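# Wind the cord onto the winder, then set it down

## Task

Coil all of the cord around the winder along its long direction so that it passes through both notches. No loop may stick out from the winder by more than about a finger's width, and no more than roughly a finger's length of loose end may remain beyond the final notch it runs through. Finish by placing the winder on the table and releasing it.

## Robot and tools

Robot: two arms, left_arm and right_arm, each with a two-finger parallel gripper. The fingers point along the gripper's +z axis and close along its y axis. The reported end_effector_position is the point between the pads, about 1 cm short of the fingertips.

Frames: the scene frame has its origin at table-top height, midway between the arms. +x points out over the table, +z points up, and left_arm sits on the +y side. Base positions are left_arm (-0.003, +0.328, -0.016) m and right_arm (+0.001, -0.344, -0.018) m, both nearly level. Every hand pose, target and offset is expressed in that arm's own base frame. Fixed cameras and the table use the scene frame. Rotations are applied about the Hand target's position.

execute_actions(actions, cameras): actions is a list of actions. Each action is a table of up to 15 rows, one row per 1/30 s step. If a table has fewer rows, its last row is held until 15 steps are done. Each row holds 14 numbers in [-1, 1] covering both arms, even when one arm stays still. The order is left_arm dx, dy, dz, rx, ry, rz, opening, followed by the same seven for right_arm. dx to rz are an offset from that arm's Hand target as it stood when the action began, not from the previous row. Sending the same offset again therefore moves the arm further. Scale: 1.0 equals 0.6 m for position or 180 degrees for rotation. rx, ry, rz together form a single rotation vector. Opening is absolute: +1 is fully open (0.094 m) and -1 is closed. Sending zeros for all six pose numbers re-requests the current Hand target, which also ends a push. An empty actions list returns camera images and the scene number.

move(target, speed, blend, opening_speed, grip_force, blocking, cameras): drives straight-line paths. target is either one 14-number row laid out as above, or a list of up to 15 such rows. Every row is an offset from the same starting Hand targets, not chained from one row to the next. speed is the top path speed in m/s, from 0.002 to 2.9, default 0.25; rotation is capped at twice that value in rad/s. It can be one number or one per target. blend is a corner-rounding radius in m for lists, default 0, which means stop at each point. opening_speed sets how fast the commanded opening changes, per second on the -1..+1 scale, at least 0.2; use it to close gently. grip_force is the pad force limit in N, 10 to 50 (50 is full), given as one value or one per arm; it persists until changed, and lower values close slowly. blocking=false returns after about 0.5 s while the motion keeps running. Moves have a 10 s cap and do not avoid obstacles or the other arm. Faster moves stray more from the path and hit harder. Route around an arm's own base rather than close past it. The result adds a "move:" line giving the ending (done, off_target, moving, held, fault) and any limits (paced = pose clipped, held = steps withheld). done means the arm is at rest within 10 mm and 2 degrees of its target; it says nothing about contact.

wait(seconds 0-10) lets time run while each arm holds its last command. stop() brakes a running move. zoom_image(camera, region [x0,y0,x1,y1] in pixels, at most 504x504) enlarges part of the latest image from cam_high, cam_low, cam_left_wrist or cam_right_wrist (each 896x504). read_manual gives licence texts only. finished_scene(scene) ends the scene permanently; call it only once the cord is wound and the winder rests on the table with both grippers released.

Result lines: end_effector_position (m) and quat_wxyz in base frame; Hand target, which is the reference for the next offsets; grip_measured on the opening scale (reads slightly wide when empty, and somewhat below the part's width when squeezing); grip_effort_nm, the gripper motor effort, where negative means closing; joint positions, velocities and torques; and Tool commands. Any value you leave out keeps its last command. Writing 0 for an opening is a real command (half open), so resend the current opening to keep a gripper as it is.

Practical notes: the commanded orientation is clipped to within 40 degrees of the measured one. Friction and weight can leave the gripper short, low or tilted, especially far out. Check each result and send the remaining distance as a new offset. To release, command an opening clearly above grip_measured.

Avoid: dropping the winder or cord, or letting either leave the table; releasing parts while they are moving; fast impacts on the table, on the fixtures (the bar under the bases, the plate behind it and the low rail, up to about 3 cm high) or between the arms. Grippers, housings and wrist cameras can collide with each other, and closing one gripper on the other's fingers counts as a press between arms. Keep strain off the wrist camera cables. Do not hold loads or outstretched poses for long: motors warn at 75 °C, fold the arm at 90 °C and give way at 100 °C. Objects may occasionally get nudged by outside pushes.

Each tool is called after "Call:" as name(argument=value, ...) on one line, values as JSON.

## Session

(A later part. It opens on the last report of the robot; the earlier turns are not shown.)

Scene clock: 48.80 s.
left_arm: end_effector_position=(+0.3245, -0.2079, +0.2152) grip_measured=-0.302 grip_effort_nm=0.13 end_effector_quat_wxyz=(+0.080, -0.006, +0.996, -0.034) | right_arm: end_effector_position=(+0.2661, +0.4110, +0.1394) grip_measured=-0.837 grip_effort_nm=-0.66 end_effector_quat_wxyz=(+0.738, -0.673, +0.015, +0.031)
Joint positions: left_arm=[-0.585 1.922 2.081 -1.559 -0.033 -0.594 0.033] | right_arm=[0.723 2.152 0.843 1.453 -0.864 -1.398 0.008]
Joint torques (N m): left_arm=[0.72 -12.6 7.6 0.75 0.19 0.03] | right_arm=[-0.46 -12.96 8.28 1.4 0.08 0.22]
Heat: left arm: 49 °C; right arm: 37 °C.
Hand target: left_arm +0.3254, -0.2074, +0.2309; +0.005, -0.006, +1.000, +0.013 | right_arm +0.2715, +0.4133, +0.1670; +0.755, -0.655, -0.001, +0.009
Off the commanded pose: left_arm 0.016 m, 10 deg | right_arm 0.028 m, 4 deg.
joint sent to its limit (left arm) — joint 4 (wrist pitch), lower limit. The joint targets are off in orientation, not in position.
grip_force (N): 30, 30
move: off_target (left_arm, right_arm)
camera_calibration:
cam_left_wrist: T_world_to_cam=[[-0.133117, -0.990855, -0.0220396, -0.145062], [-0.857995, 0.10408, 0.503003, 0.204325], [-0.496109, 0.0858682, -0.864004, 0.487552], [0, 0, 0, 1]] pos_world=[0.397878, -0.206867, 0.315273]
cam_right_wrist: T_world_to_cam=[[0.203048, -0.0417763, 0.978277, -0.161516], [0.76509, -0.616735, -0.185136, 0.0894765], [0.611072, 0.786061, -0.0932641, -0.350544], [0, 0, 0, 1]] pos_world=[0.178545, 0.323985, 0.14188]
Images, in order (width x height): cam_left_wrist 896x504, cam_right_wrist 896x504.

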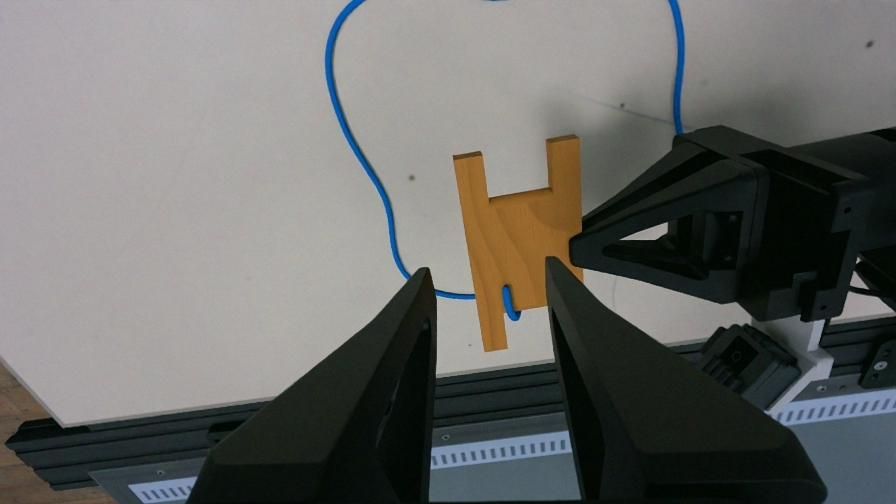

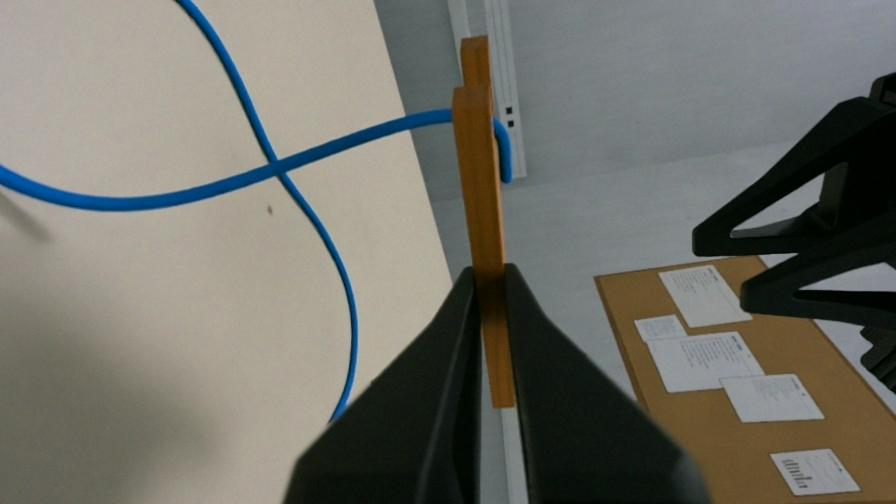

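Call:
move(target=[[-0.0674,-0.0777,0.0868,-0.5,0,0,-0.3, 0.02,-0.1697,0.03,0.0272,-0.0167,0,-0.97],[-0.0674,-0.0777,0.0868,-0.2911,-0.5041,-0.5041,-0.3, 0.0297,-0.1697,0.2157,0.0272,-0.0167,0,-0.97],[-0.0674,-0.0777,0.0868,0,-0.7071,-0.7071,-0.3, 0.0297,-0.1697,0.2157,0.0272,-0.0167,0,-0.97]], speed=0.5, blend=[0.02,0.02,0], cameras=["cam_right_wrist","cam_low"])

Scene clock: 59.07 s.
left_arm: end_effector_position=(+0.2889, -0.2542, +0.2715) grip_measured=-0.301 grip_effort_nm=0.13 end_effector_quat_wxyz=(+0.714, +0.700, +0.016, -0.017) | right_arm: end_effector_position=(+0.2871, +0.3154, +0.2740) grip_measured=-0.837 grip_effort_nm=-0.66 end_effector_quat_wxyz=(+0.774, -0.633, -0.005, +0.011)
Joint positions: left_arm=[-0.271 1.499 0.791 0.779 1.301 1.455 0.033] | right_arm=[0.462 1.754 0.797 1.402 -1.09 -1.163 0.008]
Joint torques (N m): left_arm=[0.2 -9.2 7.12 1.43 0.24 -0.08] | right_arm=[-1.46 -10.28 10.54 0.99 0.12 0.27]
Heat: left arm: 49 °C; right arm: 38 °C.
Hand target: left_arm +0.2848, -0.2540, +0.2831; +0.716, +0.698, +0.000, -0.008 | right_arm +0.2893, +0.3114, +0.2965; +0.782, -0.622, -0.022, -0.008
Off the commanded pose: left_arm 0.012 m, 2 deg | right_arm 0.023 m, 3 deg.
grip_force (N): 30, 30
move: off_target (left_arm, right_arm)
camera_calibration:
cam_right_wrist: T_world_to_cam=[[0.149658, -0.149898, 0.977309, -0.251729], [0.771852, -0.60004, -0.210229, 0.0389989], [0.617938, 0.7858, 0.0258981, -0.310278], [0, 0, 0, 1]] pos_world=[0.199304, 0.229484, 0.262252]
Images, in order (width x height): cam_low 896x504, cam_right_wrist 896x504.

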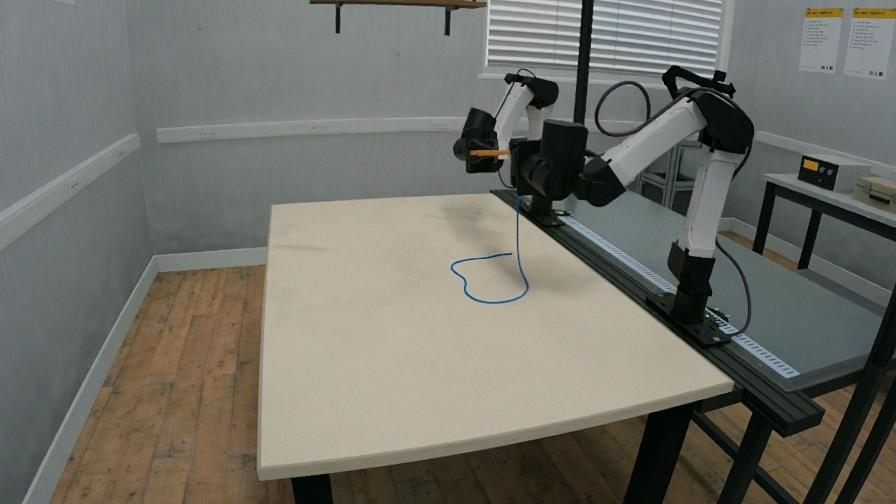

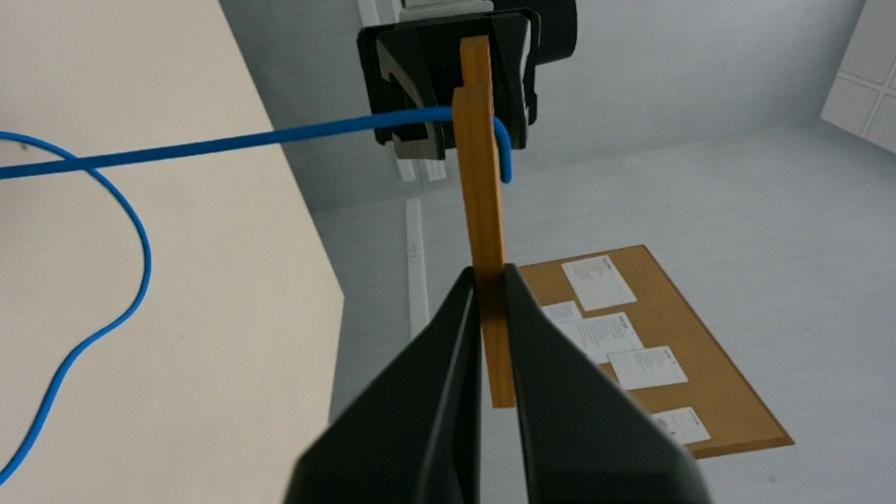

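Call:
move(target=[[0,0,0,0,0,0,-0.3, 0,0,0,-0.0163,0.6488,0.1501,-0.97],[0,0,0,0,0,0,-0.3, 0,0,0,-0.0244,0.9885,0.1438,-0.97]], speed=0.5, blend=[0.02,0], cameras=["cam_left_wrist","cam_right_wrist"])

Scene clock: 65.07 s.
left_arm: end_effector_position=(+0.2889, -0.2542, +0.2713) grip_measured=-0.301 grip_effort_nm=0.13 end_effector_quat_wxyz=(+0.713, +0.700, +0.017, -0.018) | right_arm: end_effector_position=(+0.2881, +0.3153, +0.2688) grip_measured=-0.837 grip_effort_nm=-0.66 end_effector_quat_wxyz=(-0.013, -0.003, +0.695, +0.719)
Joint positions: left_arm=[-0.271 1.499 0.791 0.777 1.301 1.456 0.033] | right_arm=[0.451 1.605 0.867 0.819 -1.14 1.657 0.008]
Joint torques (N m): left_arm=[0.18 -9.2 7.12 1.47 0.23 -0.09] | right_arm=[-1.5 -10.11 12.67 1.34 -0.19 0.12]
Heat: left arm: 48 °C; right arm: 39 °C.
Hand target: left_arm +0.2848, -0.2540, +0.2831; +0.716, +0.698, +0.001, -0.008 | right_arm +0.2894, +0.3115, +0.2964; +0.008, -0.025, +0.684, +0.729
Off the commanded pose: left_arm 0.013 m, 2 deg | right_arm 0.028 m, 4 deg.
grip_force (N): 30, 30
move: off_target (left_arm, right_arm)
camera_calibration:
cam_left_wrist: T_world_to_cam=[[0.104137, -0.0848109, -0.99094, 0.230231], [0.768591, 0.639209, 0.0260628, -0.0540678], [0.631207, -0.764342, 0.13175, -0.289627], [0, 0, 0, 1]] pos_world=[0.200395, -0.167287, 0.267713]
cam_right_wrist: T_world_to_cam=[[-0.153604, 0.0744789, -0.985322, 0.297394], [-0.743386, -0.665641, 0.0655737, 0.420203], [-0.650986, 0.742547, 0.157612, 0.0331684], [0, 0, 0, 1]] pos_world=[0.379646, 0.232926, 0.260247]
Images, in order (width x height): cam_left_wrist 896x504, cam_right_wrist 896x504.

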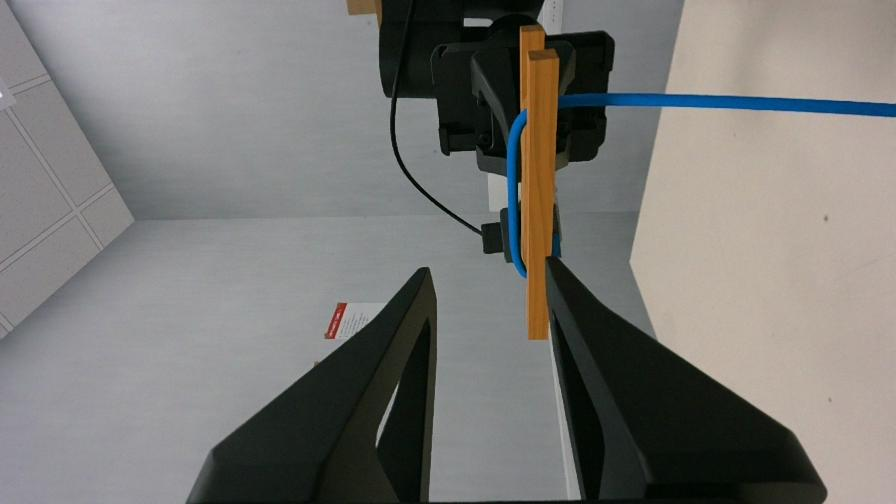

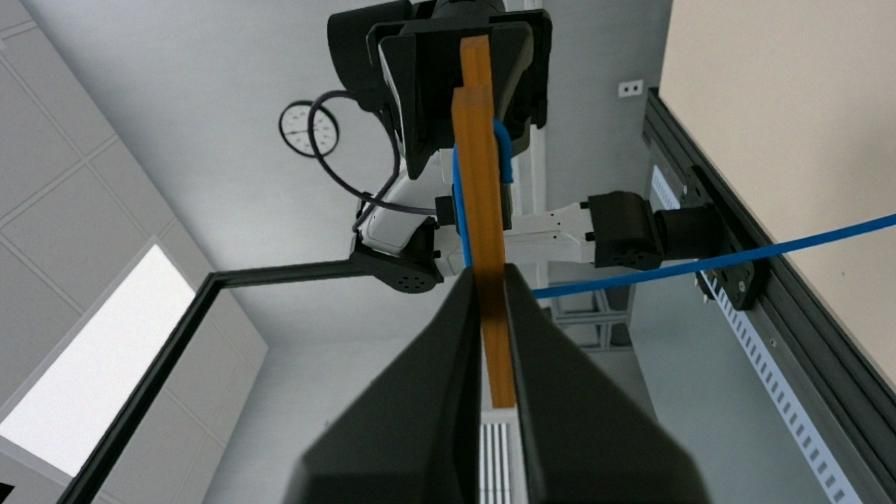

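Call:
move(target=[-0.005,-0.0367,-0.0267,0.0139,-0.025,0,-0.3, 0,0,0,0,0,0,-0.97], speed=0.2, cameras=["cam_left_wrist"])

Scene clock: 68.70 s.
left_arm: end_effector_position=(+0.2808, -0.2737, +0.2502) grip_measured=-0.301 grip_effort_nm=0.13 end_effector_quat_wxyz=(+0.696, +0.718, -0.011, +0.003) | right_arm: end_effector_position=(+0.2880, +0.3153, +0.2687) grip_measured=-0.837 grip_effort_nm=-0.66 end_effector_quat_wxyz=(-0.013, -0.003, +0.695, +0.719)
Joint positions: left_arm=[-0.339 1.499 0.791 0.611 1.241 1.683 0.033] | right_arm=[0.451 1.605 0.867 0.818 -1.141 1.657 0.008]
Joint torques (N m): left_arm=[-0.16 -8.59 8.85 1.59 0.2 -0.09] | right_arm=[-1.5 -10.14 12.68 1.33 -0.19 0.11]
Heat: left arm: 48 °C; right arm: 39 °C.
Hand target: left_arm +0.2818, -0.2761, +0.2671; +0.700, +0.713, -0.028, +0.020 | right_arm +0.2893, +0.3115, +0.2964; +0.008, -0.025, +0.684, +0.729
Off the commanded pose: left_arm 0.017 m, 3 deg | right_arm 0.028 m, 4 deg.
grip_force (N): 30, 30
move: off_target (left_arm, right_arm)
camera_calibration:
cam_left_wrist: T_world_to_cam=[[0.170971, -0.0373422, -0.984568, 0.201194], [0.770576, 0.627784, 0.110001, -0.0595395], [0.613989, -0.777491, 0.136108, -0.296437], [0, 0, 0, 1]] pos_world=[0.193491, -0.185586, 0.244986]
Images, in order (width x height): cam_left_wrist 896x504.

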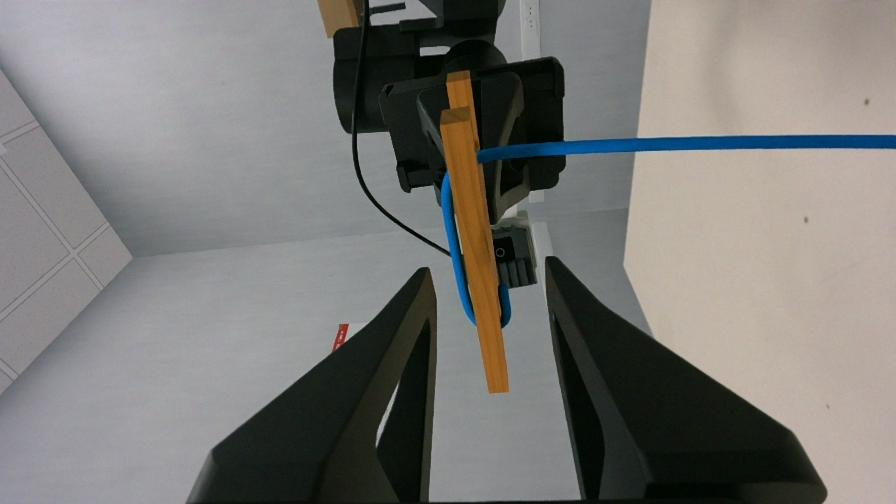

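Call:
move(target=[0.0083,-0.0427,0.0133,0,0,0,-0.3, 0,0,0,0,0,0,-0.97], speed=0.2, cameras=["cam_left_wrist"])

Scene clock: 70.37 s.
left_arm: end_effector_position=(+0.2825, -0.2969, +0.2675) grip_measured=-0.301 grip_effort_nm=0.11 end_effector_quat_wxyz=(+0.698, +0.715, -0.023, +0.017) | right_arm: end_effector_position=(+0.2889, +0.3142, +0.2717) grip_measured=-0.837 grip_effort_nm=-0.67 end_effector_quat_wxyz=(-0.010, -0.004, +0.694, +0.720)
Joint positions: left_arm=[-0.409 1.512 0.86 0.59 1.17 1.683 0.033] | right_arm=[0.448 1.6 0.871 0.817 -1.141 1.658 0.008]
Joint torques (N m): left_arm=[-0.35 -5.76 9.2 1.66 0.17 -0.19] | right_arm=[-1.17 -9.69 12.36 1.34 -0.19 0.11]
Heat: left arm: 48 °C; right arm: 39 °C.
Hand target: left_arm +0.2869, -0.3016, +0.2750; +0.700, +0.713, -0.027, +0.020 | right_arm +0.2894, +0.3114, +0.2966; +0.008, -0.025, +0.684, +0.729
Off the commanded pose: left_arm 0.010 m, 1 deg | right_arm 0.025 m, 4 deg.
grip_force (N): 30, 30
move: off_target (right_arm)
camera_calibration:
cam_left_wrist: T_world_to_cam=[[0.206485, -0.0447459, -0.977426, 0.202873], [0.765087, 0.630088, 0.132783, -0.0520645], [0.609923, -0.775234, 0.164338, -0.323734], [0, 0, 0, 1]] pos_world=[0.195396, -0.209087, 0.258409]
Images, in order (width x height): cam_left_wrist 896x504.

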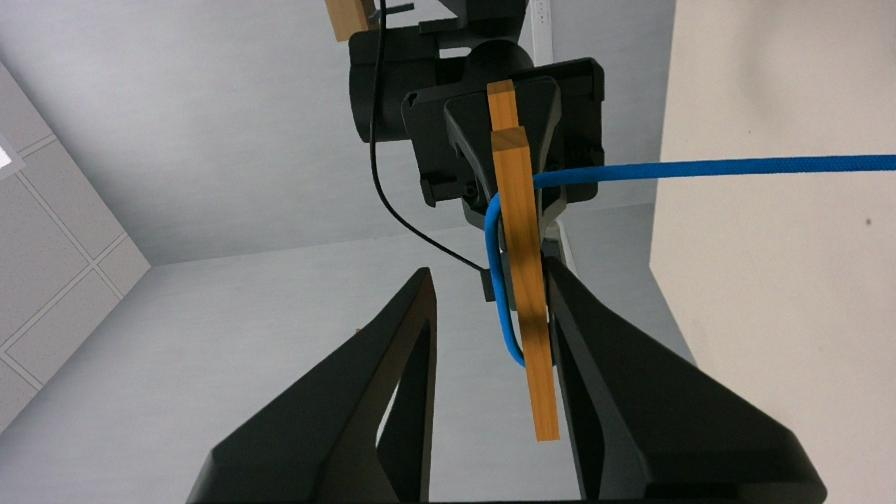

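Call:
move(target=[0.006,-0.0033,-0.0133,0,0,0,-0.3, 0,0,0,0,0,0,-0.97], speed=0.2, cameras=["cam_left_wrist"])

Scene clock: 72.40 s.
left_arm: end_effector_position=(+0.2871, -0.2987, +0.2589) grip_measured=-0.301 grip_effort_nm=0.11 end_effector_quat_wxyz=(+0.696, +0.717, -0.017, +0.012) | right_arm: end_effector_position=(+0.2889, +0.3142, +0.2717) grip_measured=-0.837 grip_effort_nm=-0.66 end_effector_quat_wxyz=(-0.010, -0.004, +0.694, +0.720)
Joint positions: left_arm=[-0.409 1.541 0.86 0.604 1.168 1.683 0.033] | right_arm=[0.448 1.6 0.871 0.817 -1.141 1.658 0.008]
Joint torques (N m): left_arm=[-0.4 -6.04 8.66 1.82 0.21 -0.19] | right_arm=[-1.18 -9.7 12.36 1.33 -0.18 0.11]
Heat: left arm: 47 °C; right arm: 39 °C.
Hand target: left_arm +0.2906, -0.3036, +0.2671; +0.700, +0.713, -0.027, +0.020 | right_arm +0.2894, +0.3114, +0.2966; +0.008, -0.025, +0.684, +0.729
Off the commanded pose: left_arm 0.010 m, 2 deg | right_arm 0.025 m, 4 deg.
grip_force (N): 30, 30
move: off_target (right_arm)
camera_calibration:
cam_left_wrist: T_world_to_cam=[[0.192964, -0.038252, -0.98046, 0.200091], [0.765471, 0.631007, 0.126034, -0.0512995], [0.613856, -0.774833, 0.151043, -0.324082], [0, 0, 0, 1]] pos_world=[0.199597, -0.211085, 0.251597]
Images, in order (width x height): cam_left_wrist 896x504.

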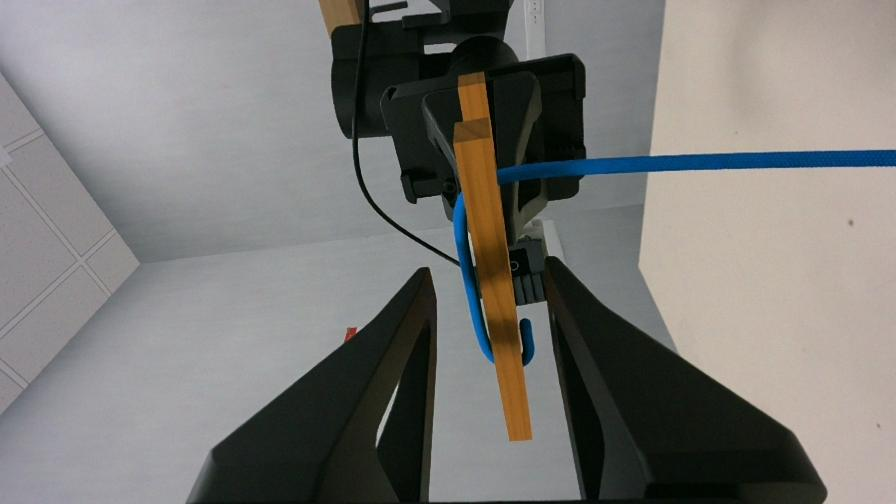

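Call:
move(target=[[0,0,0,0,0,0,-0.97, 0,0,0,0,0,0,-0.97],[0,0,0,0,0,0,-0.97, 0,0,0,0,0,0,-0.3],[0,0,0,0,0,0,-0.97, 0.002,-0.0917,-0.0033,0,0,0,-0.3]], speed=0.25, cameras=["cam_left_wrist"])

Scene clock: 77.43 s.
left_arm: end_effector_position=(+0.2874, -0.2988, +0.2587) grip_measured=-0.838 grip_effort_nm=-0.62 end_effector_quat_wxyz=(+0.696, +0.718, -0.014, +0.010) | right_arm: end_effector_position=(+0.2960, +0.2600, +0.2897) grip_measured=-0.301 grip_effort_nm=0.08 end_effector_quat_wxyz=(+0.002, -0.015, +0.687, +0.727)
Joint positions: left_arm=[-0.409 1.541 0.86 0.603 1.165 1.677 0.008] | right_arm=[0.281 1.547 0.841 0.919 -1.302 1.752 0.033]
Joint torques (N m): left_arm=[-0.32 -6.06 8.62 1.83 0.24 -0.11] | right_arm=[-1.01 -8.39 7.17 1.4 -0.12 0.13]
Heat: left arm: 46 °C; right arm: 39 °C.
Hand target: left_arm +0.2906, -0.3036, +0.2671; +0.700, +0.713, -0.027, +0.020 | right_arm +0.2907, +0.2564, +0.2944; +0.008, -0.025, +0.684, +0.729
Off the commanded pose: left_arm 0.010 m, 2 deg | right_arm 0.008 m, 1 deg.
grip_force (N): 30, 30
move: done; target 2's new opening was sent with right_arm's hand 0.024 m and 3 deg from that target
camera_calibration:
cam_left_wrist: T_world_to_cam=[[0.185386, -0.0371593, -0.981963, 0.20267], [0.764907, 0.632776, 0.120462, -0.0493602], [0.616886, -0.773443, 0.145731, -0.323423], [0, 0, 0, 1]] pos_world=[0.199699, -0.211384, 0.252093]
Images, in order (width x height): cam_left_wrist 896x504.

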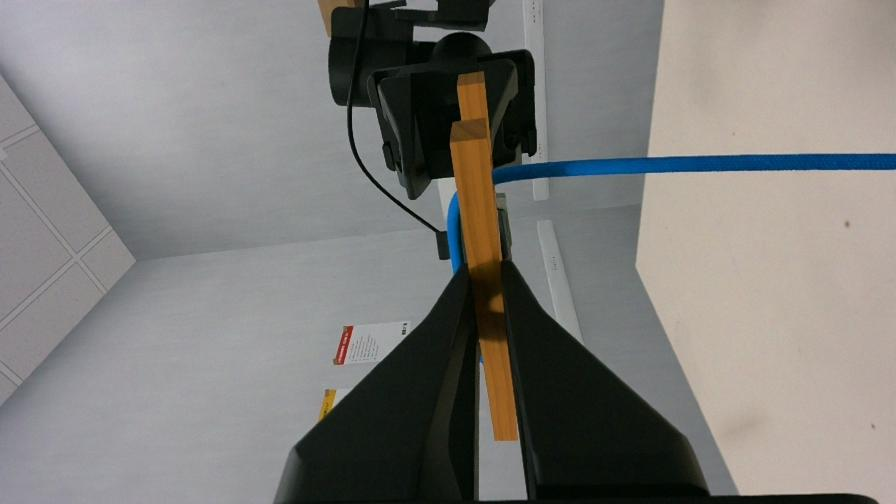

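Call:
zoom_image(camera="cam_left_wrist", region=[420, 60, 560, 200])

Scaled by 3.600 from the camera's 896x504 image, which has a finer 1280x720 frame.

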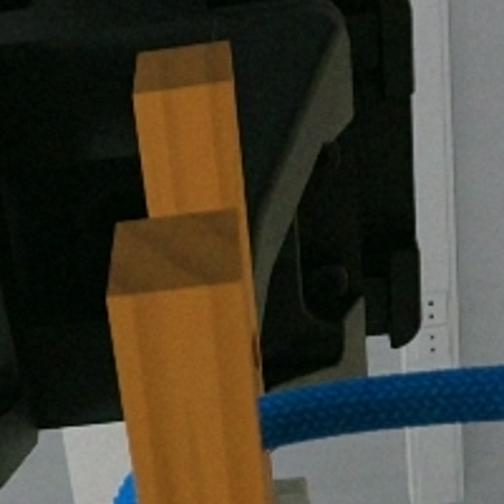

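Call:
move(target=[[0,0,0,0.0062,0.6662,0.0121,-0.97, -0.0067,0,-0.0283,0.017,-0.6651,-0.042,-0.3],[0,0,0,0.0093,0.9993,0.0182,-0.97, -0.0067,0,-0.0283,0.0255,-0.9977,-0.063,-0.3]], speed=0.5, blend=[0.02,0], cameras=["cam_right_wrist"])

Scene clock: 85.50 s.
left_arm: end_effector_position=(+0.2895, -0.2997, +0.2653) grip_measured=-0.838 grip_effort_nm=-0.62 end_effector_quat_wxyz=(+0.018, +0.021, +0.716, -0.698) | right_arm: end_effector_position=(+0.2909, +0.2587, +0.2701) grip_measured=-0.301 grip_effort_nm=0.08 end_effector_quat_wxyz=(+0.728, -0.685, -0.016, +0.000)
Joint positions: left_arm=[-0.409 1.541 0.881 0.596 1.165 -1.457 0.008] | right_arm=[0.281 1.579 0.772 1.043 -1.306 -1.365 0.033]
Joint torques (N m): left_arm=[-0.35 -6.22 7.2 2.11 0.21 -0.01] | right_arm=[-0.68 -8.94 7.68 0.97 -0.04 0.13]
Heat: left arm: 44 °C; right arm: 38 °C.
Hand target: left_arm +0.2906, -0.3036, +0.2671; +0.021, +0.028, +0.713, -0.701 | right_arm +0.2866, +0.2564, +0.2775; +0.729, -0.684, -0.025, -0.008
Off the commanded pose: left_arm 0.004 m, 1 deg | right_arm 0.009 m, 1 deg.
grip_force (N): 30, 30
move: done
camera_calibration:
cam_right_wrist: T_world_to_cam=[[0.1167, -0.0134909, 0.993076, -0.287007], [0.7751, -0.623945, -0.099561, -0.0233931], [0.620968, 0.781352, -0.0623575, -0.243835], [0, 0, 0, 1]] pos_world=[0.203039, 0.172053, 0.267486]
Images, in order (width x height): cam_right_wrist 896x504.

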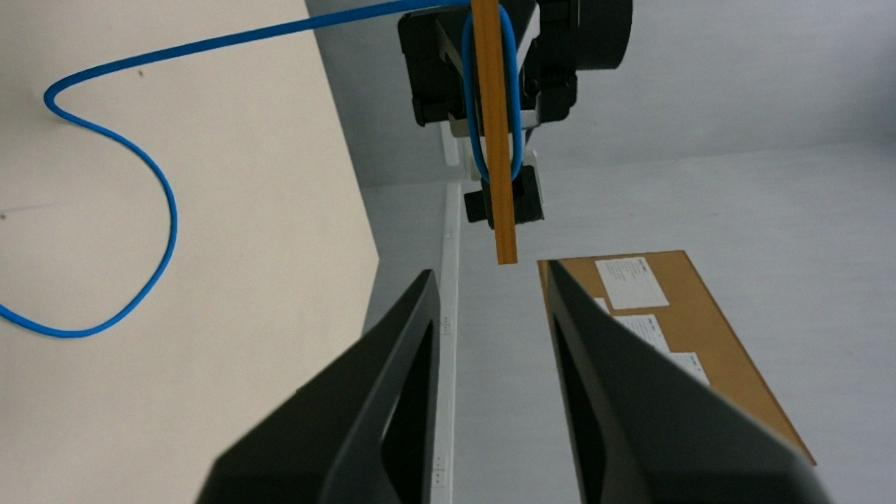

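Call:
move(target=[0,0,0,0,0,0,-0.97, -0.0075,0.07,0.0095,-0.01,0,0,-0.3], speed=0.2, cameras=["cam_right_wrist"])

Scene clock: 88.07 s.
left_arm: end_effector_position=(+0.2895, -0.2997, +0.2653) grip_measured=-0.838 grip_effort_nm=-0.62 end_effector_quat_wxyz=(+0.018, +0.021, +0.716, -0.698) | right_arm: end_effector_position=(+0.2801, +0.2972, +0.2600) grip_measured=-0.301 grip_effort_nm=0.08 end_effector_quat_wxyz=(+0.711, -0.703, -0.007, +0.018)
Joint positions: left_arm=[-0.409 1.541 0.881 0.596 1.165 -1.457 0.008] | right_arm=[0.407 1.559 0.815 0.773 -1.199 -1.529 0.033]
Joint torques (N m): left_arm=[-0.34 -6.2 7.19 2.11 0.21 -0.02] | right_arm=[-0.08 -9.22 12.1 1.12 0.03 0.16]
Heat: left arm: 43 °C; right arm: 38 °C.
Hand target: left_arm +0.2906, -0.3036, +0.2671; +0.021, +0.027, +0.713, -0.701 | right_arm +0.2821, +0.2983, +0.2832; +0.718, -0.695, -0.025, -0.008
Off the commanded pose: left_arm 0.004 m, 1 deg | right_arm 0.023 m, 4 deg.
grip_force (N): 30, 30
move: off_target (right_arm)
camera_calibration:
cam_right_wrist: T_world_to_cam=[[0.151894, 0.0393418, 0.987614, -0.299255], [0.78006, -0.618398, -0.0953383, 0.00388333], [0.606988, 0.784879, -0.12462, -0.248867], [0, 0, 0, 1]] pos_world=[0.193485, 0.209505, 0.264904]
Images, in order (width x height): cam_right_wrist 896x504.

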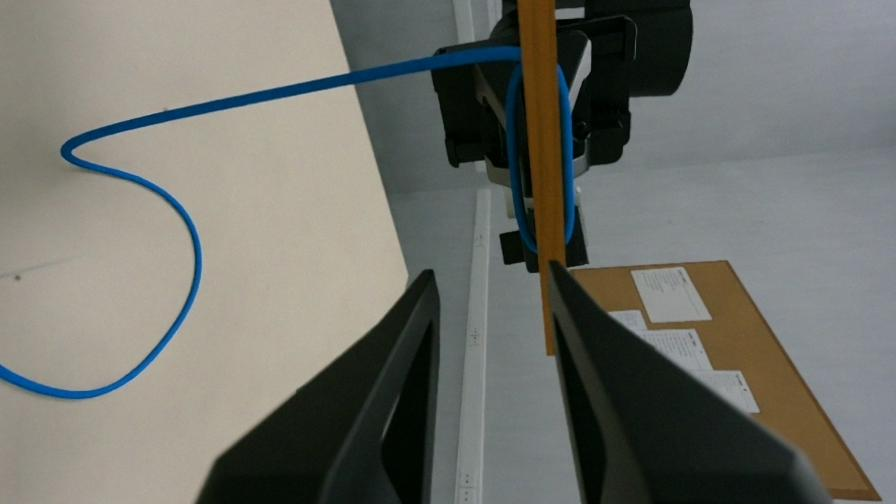

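Call:
move(target=[0,0,0,0,0,0,-0.97, 0.0083,0.0242,0.03,0.0067,0,0,-0.3], speed=0.2, cameras=["cam_right_wrist"])

Scene clock: 89.60 s.
left_arm: end_effector_position=(+0.2895, -0.2997, +0.2653) grip_measured=-0.838 grip_effort_nm=-0.62 end_effector_quat_wxyz=(+0.018, +0.021, +0.716, -0.698) | right_arm: end_effector_position=(+0.2831, +0.3103, +0.2867) grip_measured=-0.301 grip_effort_nm=0.08 end_effector_quat_wxyz=(+0.721, -0.693, -0.021, +0.003)
Joint positions: left_arm=[-0.409 1.541 0.881 0.596 1.165 -1.457 0.008] | right_arm=[0.441 1.559 0.889 0.768 -1.163 -1.506 0.033]
Joint torques (N m): left_arm=[-0.38 -6.19 7.13 2.11 0.21 -0.03] | right_arm=[0.06 -7.05 12.21 1.11 0.07 0.31]
Heat: left arm: 43 °C; right arm: 38 °C.
Hand target: left_arm +0.2906, -0.3036, +0.2671; +0.021, +0.027, +0.713, -0.701 | right_arm +0.2870, +0.3130, +0.3013; +0.726, -0.688, -0.026, -0.008
Off the commanded pose: left_arm 0.004 m, 1 deg | right_arm 0.015 m, 2 deg.
grip_force (N): 30, 30
move: off_target (right_arm)
camera_calibration:
cam_right_wrist: T_world_to_cam=[[0.112515, 0.00945514, 0.993605, -0.307919], [0.782543, -0.617074, -0.0827423, 0.00745319], [0.612346, 0.786848, -0.0768291, -0.273402], [0, 0, 0, 1]] pos_world=[0.19623, 0.222636, 0.285561]
Images, in order (width x height): cam_right_wrist 896x504.

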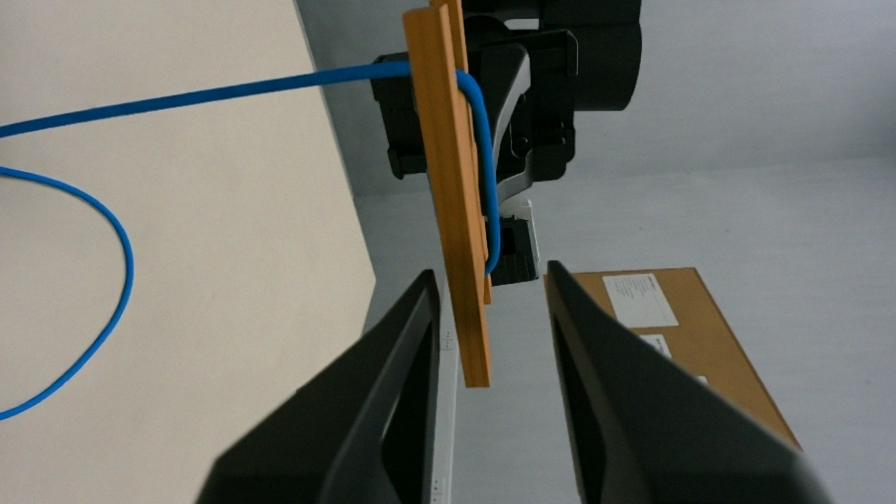

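Call:
move(target=[0,0,0,0,0,0,-0.97, -0.02,0.0067,-0.0133,0,0,-0.026,-0.3], speed=0.2, cameras=["cam_right_wrist"])

Scene clock: 94.60 s.
left_arm: end_effector_position=(+0.2895, -0.2997, +0.2653) grip_measured=-0.838 grip_effort_nm=-0.62 end_effector_quat_wxyz=(+0.018, +0.021, +0.716, -0.698) | right_arm: end_effector_position=(+0.2791, +0.3187, +0.2891) grip_measured=-0.301 grip_effort_nm=0.08 end_effector_quat_wxyz=(+0.724, -0.690, +0.003, -0.030)
Joint positions: left_arm=[-0.409 1.541 0.881 0.596 1.165 -1.457 0.008] | right_arm=[0.491 1.509 0.846 0.758 -1.031 -1.525 0.033]
Joint torques (N m): left_arm=[-0.39 -6.2 7.16 2.12 0.2 -0.02] | right_arm=[0.06 -8.84 7.35 1.19 0.06 0.15]
Heat: left arm: 42 °C; right arm: 38 °C.
Hand target: left_arm +0.2906, -0.3036, +0.2671; +0.021, +0.027, +0.713, -0.701 | right_arm +0.2750, +0.3169, +0.2933; +0.725, -0.688, +0.003, -0.037
Off the commanded pose: left_arm 0.004 m, 1 deg | right_arm 0.006 m, 1 deg.
grip_force (N): 30, 30
move: done
camera_calibration:
cam_right_wrist: T_world_to_cam=[[0.102738, -0.00881282, 0.994669, -0.301693], [0.73057, -0.677961, -0.0814665, 0.049544], [0.675065, 0.735045, -0.0632141, -0.282253], [0, 0, 0, 1]] pos_world=[0.185339, 0.238399, 0.286278]
Images, in order (width x height): cam_right_wrist 896x504.

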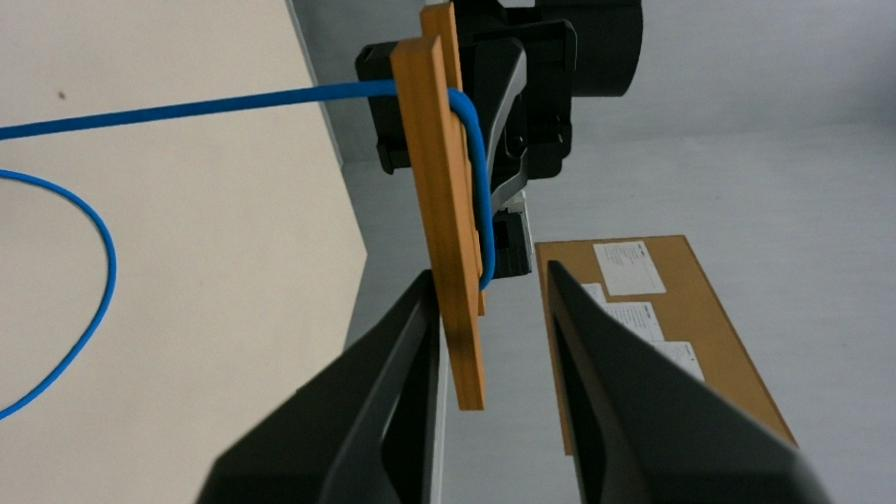

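Call:
move(target=[0,0,0,0,0,0,-0.97, -0.02,-0.005,-0.0167,0,0,0,-0.3], speed=0.2, cameras=["cam_right_wrist"])

Scene clock: 97.70 s.
left_arm: end_effector_position=(+0.2895, -0.2997, +0.2653) grip_measured=-0.838 grip_effort_nm=-0.62 end_effector_quat_wxyz=(+0.018, +0.021, +0.716, -0.698) | right_arm: end_effector_position=(+0.2672, +0.3157, +0.2753) grip_measured=-0.301 grip_effort_nm=0.08 end_effector_quat_wxyz=(+0.719, -0.694, +0.011, -0.023)
Joint positions: left_arm=[-0.409 1.541 0.881 0.596 1.165 -1.457 0.008] | right_arm=[0.502 1.478 0.777 0.769 -1.02 -1.529 0.033]
Joint torques (N m): left_arm=[-0.4 -6.16 7.17 2.12 0.21 -0.03] | right_arm=[0.09 -8.47 7.3 1.42 0.03 0.16]
Heat: left arm: 42 °C; right arm: 38 °C.
Hand target: left_arm +0.2906, -0.3036, +0.2671; +0.021, +0.027, +0.713, -0.701 | right_arm +0.2630, +0.3139, +0.2832; +0.725, -0.688, +0.003, -0.037
Off the commanded pose: left_arm 0.004 m, 1 deg | right_arm 0.009 m, 2 deg.
grip_force (N): 30, 30
move: done
camera_calibration:
cam_right_wrist: T_world_to_cam=[[0.124035, 0.00363833, 0.992271, -0.295688], [0.728185, -0.679638, -0.0885322, 0.0581506], [0.674064, 0.733538, -0.0869485, -0.265682], [0, 0, 0, 1]] pos_world=[0.173418, 0.235485, 0.27545]
Images, in order (width x height): cam_right_wrist 896x504.

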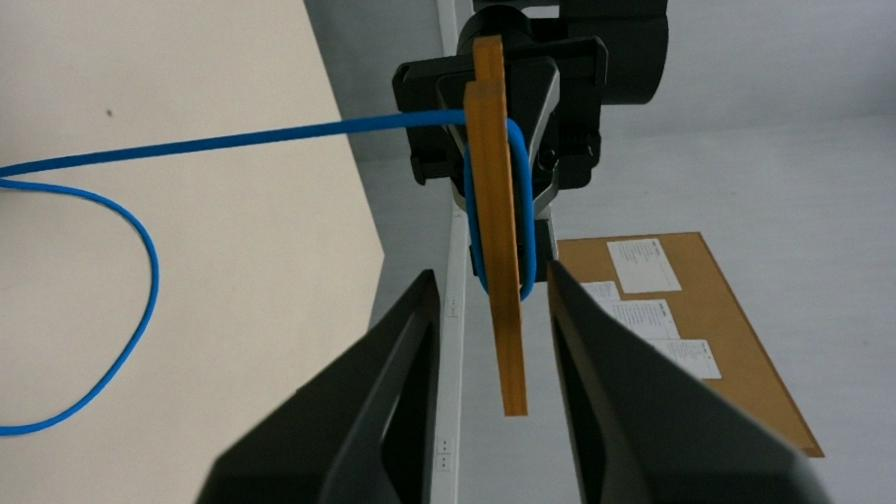

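Call:
move(target=[[0,0,0,0,0,0,-0.97, 0,0,0,0,0,0,-0.97],[0,0,0,0,0,0,-0.3, 0,0,0,0,0,0,-0.97],[0,0.0917,0.002,0,0,0,-0.3, 0,0,0,0,0,0,-0.97]], speed=0.25, cameras=[])

Scene clock: 102.23 s.
left_arm: end_effector_position=(+0.2983, -0.2509, +0.2637) grip_measured=-0.302 grip_effort_nm=0.13 end_effector_quat_wxyz=(+0.016, +0.016, +0.714, -0.699) | right_arm: end_effector_position=(+0.2675, +0.3155, +0.2775) grip_measured=-0.835 grip_effort_nm=-0.66 end_effector_quat_wxyz=(+0.721, -0.692, +0.009, -0.028)
Joint positions: left_arm=[-0.252 1.511 0.849 0.576 1.318 -1.442 0.033] | right_arm=[0.502 1.476 0.777 0.778 -1.017 -1.529 0.008]
Joint torques (N m): left_arm=[0.49 -10.25 5 1.8 0.38 0.14] | right_arm=[0.09 -8.25 7.28 1.34 0.02 0.16]
Heat: left arm: 42 °C; right arm: 38 °C.
Hand target: left_arm +0.2905, -0.2486, +0.2681; +0.020, +0.027, +0.713, -0.700 | right_arm +0.2630, +0.3139, +0.2831; +0.725, -0.688, +0.003, -0.037
Off the commanded pose: left_arm 0.009 m, 1 deg | right_arm 0.007 m, 1 deg.
grip_force (N): 30, 30
move: done
No camera images: "cameras" was empty.

Call:
move(target=[[-0.0442,0,0.0142,-0.0062,-0.6662,-0.0121,-0.3, 0,0,0,0.0369,0.6649,0.0355,-0.97],[-0.0442,0,0.0142,-0.0093,-0.9993,-0.0182,-0.3, 0,0,0,0.0553,0.9974,0.0533,-0.97]], speed=0.5, blend=[0.02,0], cameras=["cam_left_wrist"])

Scene clock: 108.00 s.
left_arm: end_effector_position=(+0.2650, -0.2460, +0.2585) grip_measured=-0.302 grip_effort_nm=0.13 end_effector_quat_wxyz=(+0.697, +0.718, -0.007, +0.001) | right_arm: end_effector_position=(+0.2669, +0.3152, +0.2767) grip_measured=-0.835 grip_effort_nm=-0.66 end_effector_quat_wxyz=(+0.028, +0.009, +0.695, +0.719)
Joint positions: left_arm=[-0.264 1.385 0.734 0.534 1.312 1.695 0.033] | right_arm=[0.502 1.471 0.777 0.761 -1.017 1.602 0.008]
Joint torques (N m): left_arm=[-0.42 -8.18 8.96 1.52 0.22 -0.09] | right_arm=[0.1 -7.88 7.45 1.63 0.02 0.12]
Heat: left arm: 42 °C; right arm: 38 °C.
Hand target: left_arm +0.2640, -0.2485, +0.2768; +0.700, +0.713, -0.027, +0.020 | right_arm +0.2630, +0.3139, +0.2832; +0.037, +0.003, +0.688, +0.725
Off the commanded pose: left_arm 0.018 m, 3 deg | right_arm 0.008 m, 2 deg.
grip_force (N): 30, 30
move: off_target (left_arm)
camera_calibration:
cam_left_wrist: T_world_to_cam=[[0.162965, -0.0384324, -0.985883, 0.215222], [0.769004, 0.63097, 0.102518, -0.0624212], [0.618122, -0.774855, 0.132381, -0.265911], [0, 0, 0, 1]] pos_world=[0.177294, -0.158385, 0.253785]
Images, in order (width x height): cam_left_wrist 896x504.

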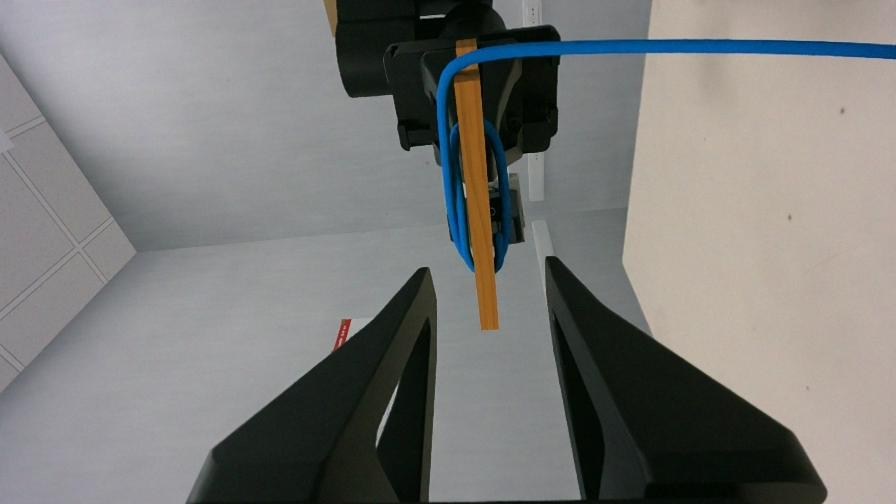

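Call:
move(target=[0,0,0,0,0,0,-0.3, 0,0,0,0.0299,-0.5190,-0.0921,-0.97], speed=0.5, cameras=["cam_left_wrist","cam_high"])

Scene clock: 114.33 s.
left_arm: end_effector_position=(+0.2650, -0.2460, +0.2582) grip_measured=-0.302 grip_effort_nm=0.13 end_effector_quat_wxyz=(+0.696, +0.718, -0.007, +0.001) | right_arm: end_effector_position=(+0.2641, +0.3152, +0.2792) grip_measured=-0.835 grip_effort_nm=-0.67 end_effector_quat_wxyz=(+0.604, -0.429, +0.422, +0.521)
Joint positions: left_arm=[-0.264 1.385 0.734 0.532 1.312 1.696 0.033] | right_arm=[0.53 1.68 0.656 1.495 -0.921 0.303 0.008]
Joint torques (N m): left_arm=[-0.4 -8.21 8.99 1.52 0.22 -0.09] | right_arm=[-0.47 -5.82 7.23 1.49 0.09 0.03]
Heat: left arm: 42 °C; right arm: 37 °C.
Hand target: left_arm +0.2640, -0.2485, +0.2768; +0.700, +0.713, -0.027, +0.020 | right_arm +0.2630, +0.3139, +0.2832; +0.617, -0.433, +0.407, +0.516
Off the commanded pose: left_arm 0.019 m, 3 deg | right_arm 0.004 m, 2 deg.
grip_force (N): 30, 30
move: off_target (left_arm)
camera_calibration:
cam_left_wrist: T_world_to_cam=[[0.162326, -0.0378122, -0.986012, 0.215272], [0.769117, 0.630846, 0.102427, -0.06248], [0.618149, -0.774986, 0.131485, -0.265605], [0, 0, 0, 1]] pos_world=[0.177294, -0.158285, 0.253584]
Images, in order (width x height): cam_high 896x504, cam_left_wrist 896x504.

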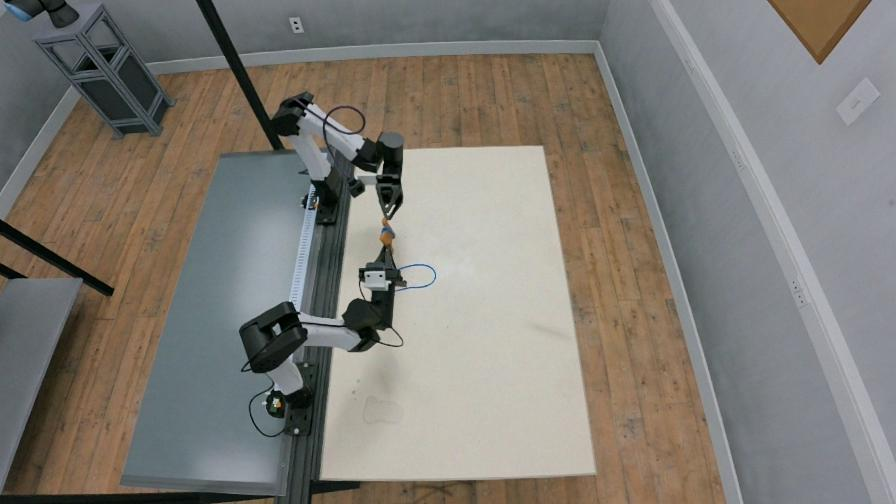

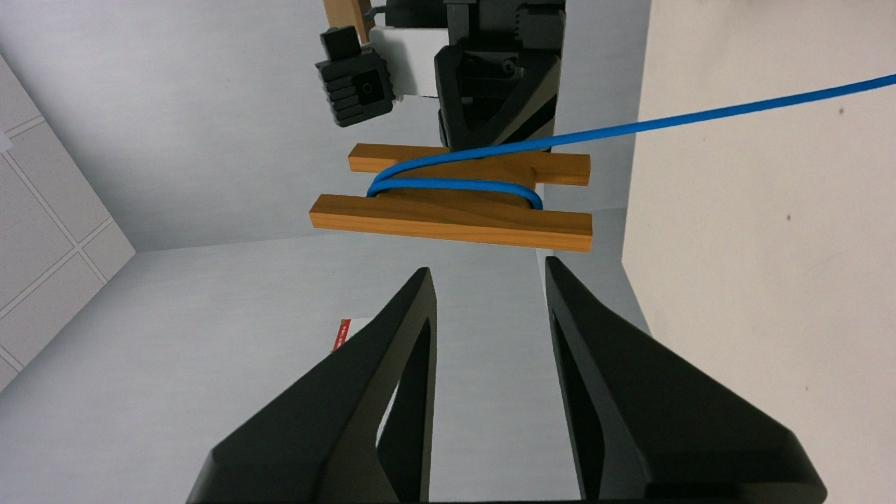

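Call:
move(target=[[0,0,0,0,0,0,-0.3, 0,0,0,0.0154,0.2653,0.0814,-0.97],[0,0,0,0,0,0,-0.3, 0,0,0,-0.0299,0.5190,0.0921,-0.97]], speed=0.5, blend=[0.02,0], cameras=["cam_left_wrist"])

Scene clock: 120.70 s.
left_arm: end_effector_position=(+0.2650, -0.2460, +0.2582) grip_measured=-0.302 grip_effort_nm=0.13 end_effector_quat_wxyz=(+0.696, +0.718, -0.007, +0.001) | right_arm: end_effector_position=(+0.2607, +0.3164, +0.2559) grip_measured=-0.835 grip_effort_nm=-0.66 end_effector_quat_wxyz=(+0.016, +0.025, +0.701, +0.712)
Joint positions: left_arm=[-0.264 1.385 0.734 0.532 1.312 1.696 0.033] | right_arm=[0.518 1.477 0.718 0.787 -0.994 1.607 0.008]
Joint torques (N m): left_arm=[-0.4 -8.23 8.99 1.52 0.22 -0.09] | right_arm=[-1.42 -8.66 12.75 1.44 -0.22 0.07]
Heat: left arm: 41 °C; right arm: 37 °C.
Hand target: left_arm +0.2640, -0.2485, +0.2768; +0.700, +0.713, -0.027, +0.020 | right_arm +0.2630, +0.3140, +0.2831; +0.037, +0.003, +0.688, +0.725
Off the commanded pose: left_arm 0.019 m, 3 deg | right_arm 0.027 m, 4 deg.
grip_force (N): 30, 30
move: off_target (left_arm, right_arm)
camera_calibration:
cam_left_wrist: T_world_to_cam=[[0.162326, -0.0378122, -0.986012, 0.215272], [0.769117, 0.630846, 0.102427, -0.06248], [0.618149, -0.774986, 0.131485, -0.265605], [0, 0, 0, 1]] pos_world=[0.177294, -0.158285, 0.253584]
Images, in order (width x height): cam_left_wrist 896x504.

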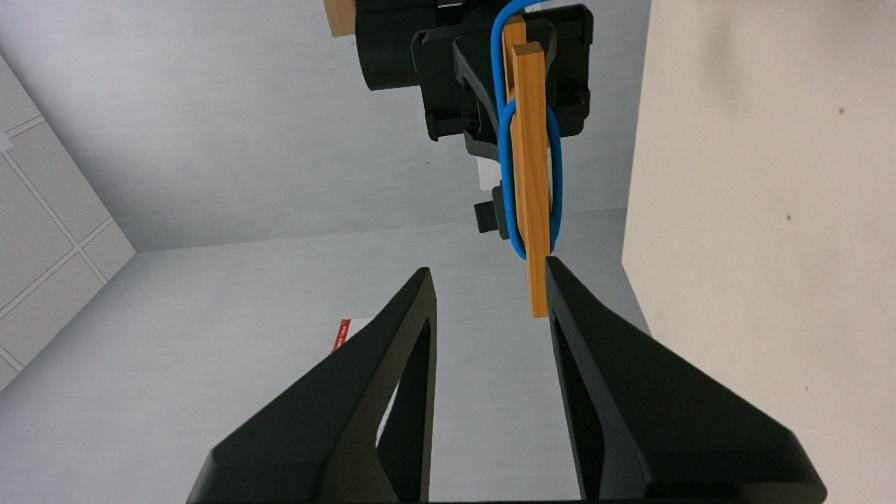

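Call:
move(target=[0,0,0,0,0,0,-0.3, 0,0,0,-0.0165,-0.5254,-0.0420,-0.97], speed=0.5, cameras=["cam_left_wrist"])

Scene clock: 124.47 s.
left_arm: end_effector_position=(+0.2650, -0.2460, +0.2582) grip_measured=-0.302 grip_effort_nm=0.13 end_effector_quat_wxyz=(+0.696, +0.718, -0.007, +0.001) | right_arm: end_effector_position=(+0.2598, +0.3159, +0.2786) grip_measured=-0.835 grip_effort_nm=-0.66 end_effector_quat_wxyz=(+0.563, -0.488, +0.463, +0.481)
Joint positions: left_arm=[-0.264 1.385 0.734 0.532 1.312 1.696 0.033] | right_arm=[0.518 1.488 0.718 0.947 -0.994 0.043 0.008]
Joint torques (N m): left_arm=[-0.39 -8.25 8.95 1.53 0.22 -0.09] | right_arm=[-1.26 -5.65 9.21 1.41 -0.07 0.05]
Heat: left arm: 41 °C; right arm: 36 °C.
Hand target: left_arm +0.2640, -0.2485, +0.2768; +0.700, +0.713, -0.027, +0.020 | right_arm +0.2630, +0.3140, +0.2831; +0.573, -0.490, +0.455, +0.474
Off the commanded pose: left_arm 0.019 m, 3 deg | right_arm 0.006 m, 2 deg.
grip_force (N): 30, 30
move: off_target (left_arm)
camera_calibration:
cam_left_wrist: T_world_to_cam=[[0.162326, -0.0378122, -0.986012, 0.215272], [0.769117, 0.630846, 0.102427, -0.06248], [0.618149, -0.774986, 0.131485, -0.265605], [0, 0, 0, 1]] pos_world=[0.177294, -0.158285, 0.253584]
Images, in order (width x height): cam_left_wrist 896x504.

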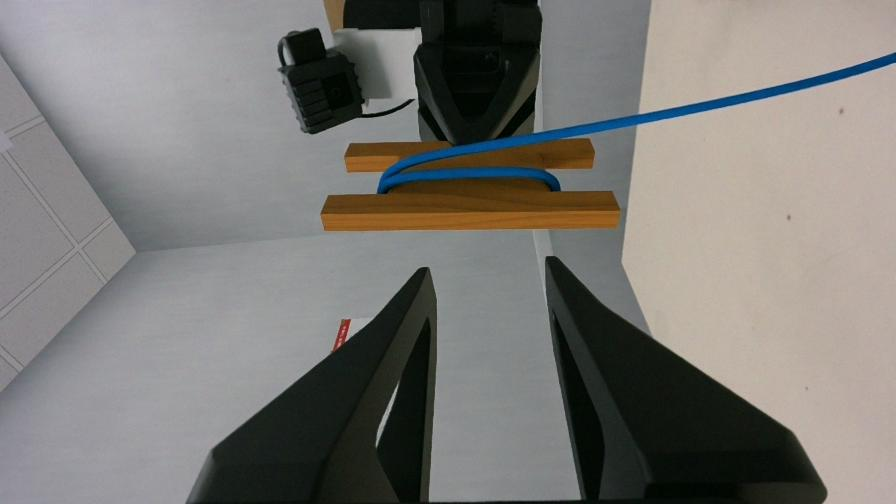

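Call:
move(target=[[0,0,0,0,0,0,-0.3, 0,0,0,-0.0611,0,0,-0.97],[0,0,0,0,0,0,-0.3, 0,0,0,-0.0418,0.2776,0.0027,-0.97],[0,0,0,0,0,0,-0.3, 0,0,0,0.0165,0.5254,0.0420,-0.97]], speed=0.5, blend=[0,0.02,0], cameras=["cam_left_wrist"])

Scene clock: 130.30 s.
left_arm: end_effector_position=(+0.2650, -0.2460, +0.2582) grip_measured=-0.302 grip_effort_nm=0.13 end_effector_quat_wxyz=(+0.696, +0.718, -0.007, +0.001) | right_arm: end_effector_position=(+0.2592, +0.3146, +0.2858) grip_measured=-0.835 grip_effort_nm=-0.67 end_effector_quat_wxyz=(+0.030, -0.004, +0.690, +0.723)
Joint positions: left_arm=[-0.264 1.385 0.734 0.532 1.312 1.696 0.033] | right_arm=[0.508 1.443 0.776 0.758 -1.025 1.601 0.008]
Joint torques (N m): left_arm=[-0.42 -8.21 8.95 1.51 0.23 -0.08] | right_arm=[-0.57 -5.15 7.64 1.62 0.11 0.13]
Heat: left arm: 41 °C; right arm: 36 °C.
Hand target: left_arm +0.2640, -0.2485, +0.2768; +0.700, +0.713, -0.027, +0.020 | right_arm +0.2631, +0.3139, +0.2832; +0.037, +0.003, +0.688, +0.725
Off the commanded pose: left_arm 0.019 m, 3 deg | right_arm 0.005 m, 1 deg.
grip_force (N): 30, 30
move: off_target (left_arm)
camera_calibration:
cam_left_wrist: T_world_to_cam=[[0.162326, -0.0378122, -0.986012, 0.215272], [0.769117, 0.630846, 0.102427, -0.06248], [0.618149, -0.774986, 0.131485, -0.265605], [0, 0, 0, 1]] pos_world=[0.177294, -0.158285, 0.253584]
Images, in order (width x height): cam_left_wrist 896x504.

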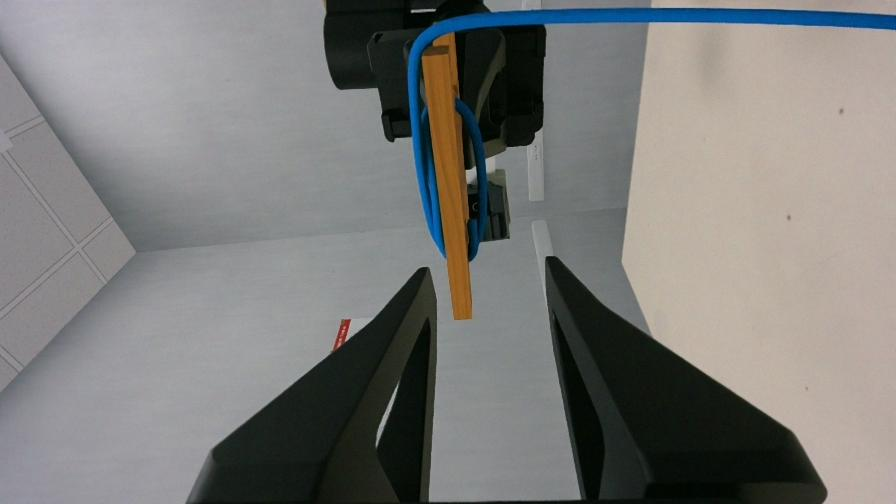

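Call:
zoom_image(camera="cam_left_wrist", region=[380, 0, 540, 160])

Scaled by 3.150 from the camera's 896x504 image, which has a finer 1280x720 frame.

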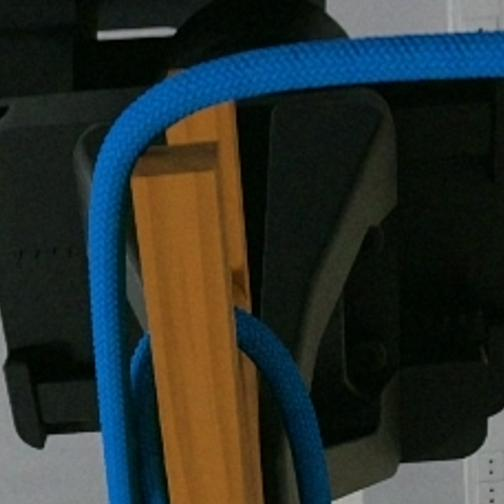

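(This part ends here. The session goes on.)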